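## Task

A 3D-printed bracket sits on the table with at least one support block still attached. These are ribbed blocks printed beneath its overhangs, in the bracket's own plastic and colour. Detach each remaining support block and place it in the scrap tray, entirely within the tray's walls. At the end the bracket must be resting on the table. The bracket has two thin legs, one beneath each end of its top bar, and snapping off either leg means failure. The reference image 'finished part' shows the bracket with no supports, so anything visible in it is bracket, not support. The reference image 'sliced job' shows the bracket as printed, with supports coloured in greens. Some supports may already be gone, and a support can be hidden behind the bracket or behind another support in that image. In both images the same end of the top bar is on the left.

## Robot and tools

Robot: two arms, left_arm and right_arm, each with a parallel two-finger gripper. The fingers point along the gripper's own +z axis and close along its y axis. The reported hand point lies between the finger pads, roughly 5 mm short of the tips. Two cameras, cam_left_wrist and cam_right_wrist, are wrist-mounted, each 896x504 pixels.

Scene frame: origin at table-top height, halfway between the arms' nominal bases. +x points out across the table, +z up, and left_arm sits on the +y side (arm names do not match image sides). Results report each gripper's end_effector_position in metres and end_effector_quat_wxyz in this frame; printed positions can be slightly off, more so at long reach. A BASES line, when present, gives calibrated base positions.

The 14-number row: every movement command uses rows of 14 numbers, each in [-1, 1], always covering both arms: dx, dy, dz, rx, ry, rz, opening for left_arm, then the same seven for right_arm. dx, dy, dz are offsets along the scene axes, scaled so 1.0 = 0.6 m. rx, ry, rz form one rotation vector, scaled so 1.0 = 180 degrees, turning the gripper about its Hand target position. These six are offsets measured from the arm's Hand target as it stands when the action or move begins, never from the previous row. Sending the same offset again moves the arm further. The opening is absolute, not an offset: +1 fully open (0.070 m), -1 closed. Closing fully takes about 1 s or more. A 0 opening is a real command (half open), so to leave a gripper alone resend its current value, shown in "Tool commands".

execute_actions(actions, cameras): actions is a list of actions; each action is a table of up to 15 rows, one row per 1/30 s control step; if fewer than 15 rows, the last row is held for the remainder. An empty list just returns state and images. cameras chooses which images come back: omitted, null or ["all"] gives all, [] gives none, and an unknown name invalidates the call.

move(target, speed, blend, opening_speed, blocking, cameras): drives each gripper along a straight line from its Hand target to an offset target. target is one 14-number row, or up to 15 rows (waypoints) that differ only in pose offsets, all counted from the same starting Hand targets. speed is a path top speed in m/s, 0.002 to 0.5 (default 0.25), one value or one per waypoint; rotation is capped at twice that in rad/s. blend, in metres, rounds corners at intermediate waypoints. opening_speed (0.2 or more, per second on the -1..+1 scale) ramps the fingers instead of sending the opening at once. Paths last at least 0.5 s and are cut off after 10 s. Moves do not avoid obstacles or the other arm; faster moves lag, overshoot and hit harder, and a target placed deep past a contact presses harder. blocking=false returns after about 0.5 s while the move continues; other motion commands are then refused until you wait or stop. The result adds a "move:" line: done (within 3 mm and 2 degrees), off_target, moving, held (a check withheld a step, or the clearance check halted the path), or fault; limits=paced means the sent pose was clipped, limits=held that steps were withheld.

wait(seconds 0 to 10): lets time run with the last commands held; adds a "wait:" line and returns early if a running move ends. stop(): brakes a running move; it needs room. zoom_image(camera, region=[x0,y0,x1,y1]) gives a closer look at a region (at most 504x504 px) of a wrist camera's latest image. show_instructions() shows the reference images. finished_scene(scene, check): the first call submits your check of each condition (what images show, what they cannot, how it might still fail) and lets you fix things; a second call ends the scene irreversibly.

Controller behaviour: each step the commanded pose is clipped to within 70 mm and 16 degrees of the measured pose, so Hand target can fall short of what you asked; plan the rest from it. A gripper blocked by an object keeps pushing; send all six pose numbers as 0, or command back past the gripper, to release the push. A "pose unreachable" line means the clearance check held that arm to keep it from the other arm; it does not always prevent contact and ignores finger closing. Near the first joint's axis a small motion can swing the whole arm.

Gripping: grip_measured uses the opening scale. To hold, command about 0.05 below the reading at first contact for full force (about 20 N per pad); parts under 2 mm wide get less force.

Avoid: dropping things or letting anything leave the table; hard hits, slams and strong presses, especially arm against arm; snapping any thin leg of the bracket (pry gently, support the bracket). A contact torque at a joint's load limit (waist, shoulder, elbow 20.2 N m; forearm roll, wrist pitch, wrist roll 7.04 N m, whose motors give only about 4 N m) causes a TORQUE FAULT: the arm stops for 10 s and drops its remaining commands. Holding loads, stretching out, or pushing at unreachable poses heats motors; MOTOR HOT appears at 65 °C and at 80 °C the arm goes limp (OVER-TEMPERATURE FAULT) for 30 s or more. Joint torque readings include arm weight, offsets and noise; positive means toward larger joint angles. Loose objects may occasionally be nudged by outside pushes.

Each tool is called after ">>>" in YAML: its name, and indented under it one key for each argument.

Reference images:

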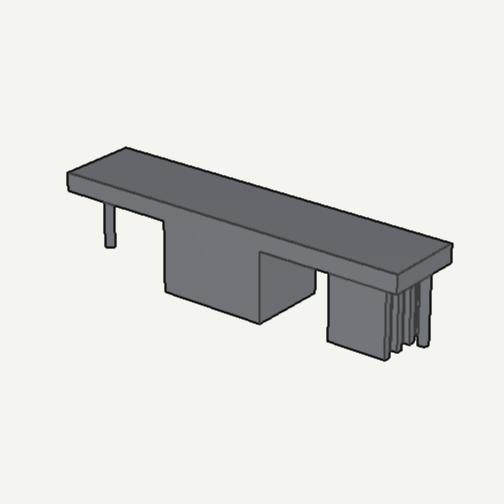

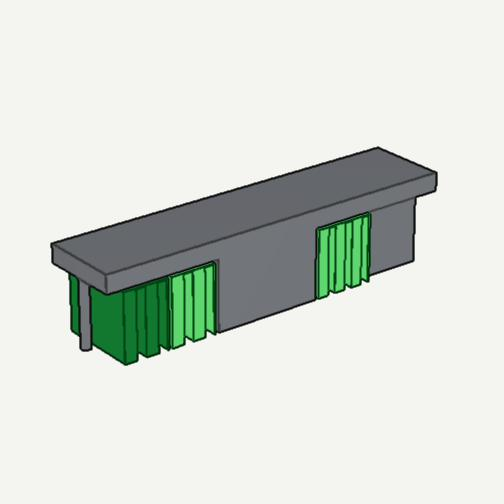

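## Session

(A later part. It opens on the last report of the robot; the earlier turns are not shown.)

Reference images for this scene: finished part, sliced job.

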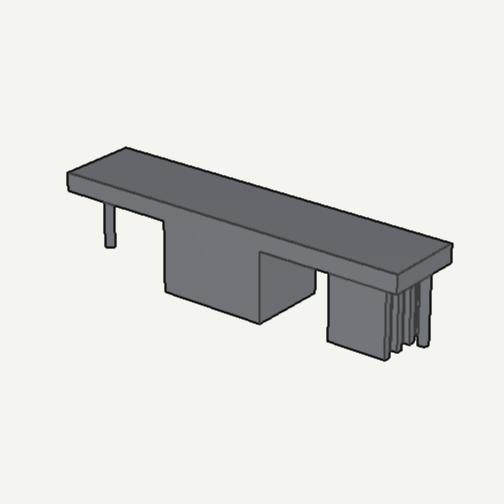

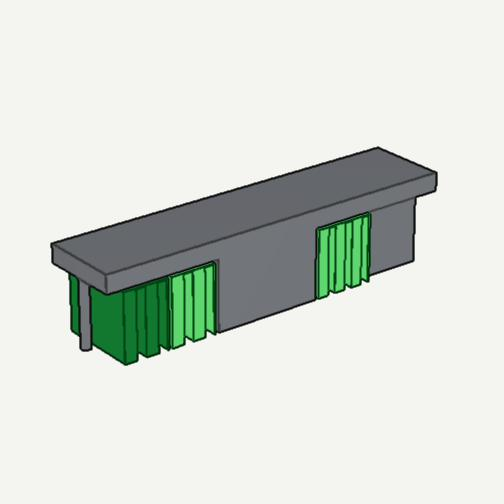

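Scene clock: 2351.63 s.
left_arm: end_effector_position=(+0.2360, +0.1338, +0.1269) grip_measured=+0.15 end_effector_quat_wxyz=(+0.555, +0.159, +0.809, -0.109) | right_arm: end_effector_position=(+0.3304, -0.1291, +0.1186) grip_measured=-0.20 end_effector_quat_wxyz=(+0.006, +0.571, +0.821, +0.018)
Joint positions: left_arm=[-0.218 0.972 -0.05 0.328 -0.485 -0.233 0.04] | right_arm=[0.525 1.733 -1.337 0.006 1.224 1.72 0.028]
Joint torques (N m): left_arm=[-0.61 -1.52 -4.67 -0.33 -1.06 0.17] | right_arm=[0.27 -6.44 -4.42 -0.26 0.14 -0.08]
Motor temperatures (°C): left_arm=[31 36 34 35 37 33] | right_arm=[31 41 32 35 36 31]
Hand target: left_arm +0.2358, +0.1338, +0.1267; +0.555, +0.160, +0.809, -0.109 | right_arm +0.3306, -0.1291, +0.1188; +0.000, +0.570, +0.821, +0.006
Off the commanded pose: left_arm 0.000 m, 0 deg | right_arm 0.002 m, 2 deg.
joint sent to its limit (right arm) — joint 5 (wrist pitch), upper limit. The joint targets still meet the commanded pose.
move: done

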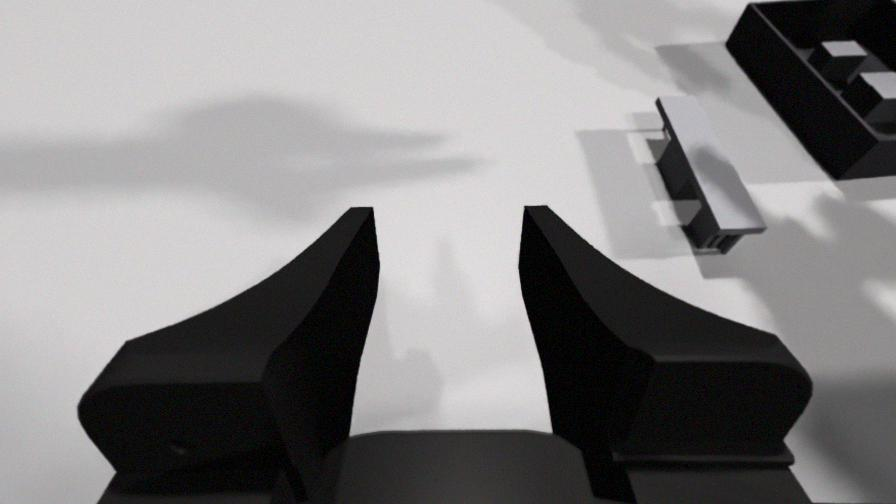

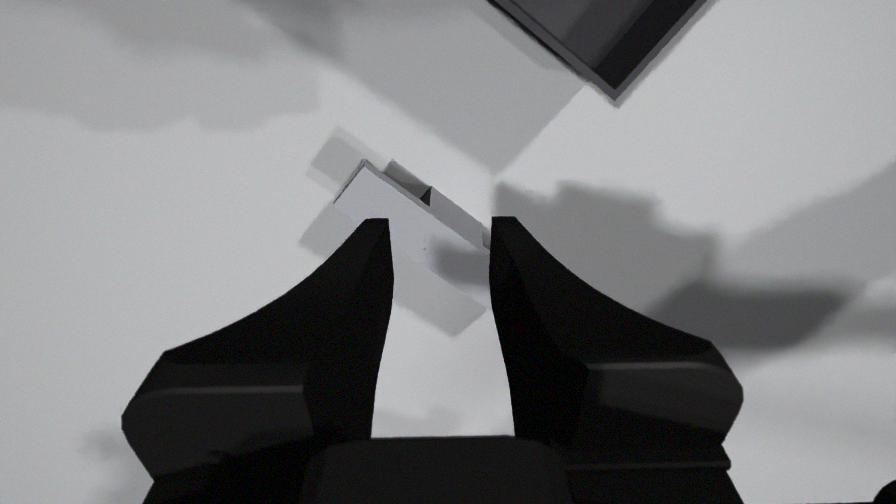

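>>> finished_scene:
  scene: 2
  check: "Viewed the bracket from the back with the right wrist camera: far (dark) end region s -52..-22 is open - the stem's end face is visible down to the table and the grey patch is the overhead-light shadow on the table (displaced toward +a like the other block shadows); the left camera shows through-light in both gaps, so no block remains. Stem, ribbed decoy and both legs (feet and shadows) present, bracket upright on the table, untouched by the grippers. Tray: dark + medium blocks side by side and the right block alone, all standing on the floor well inside the walls and below the rim. Residual risk: a hairline crack in a leg cannot be seen, but the legs were only carried free of the table and set down gently."

The scene is finished: the task was done.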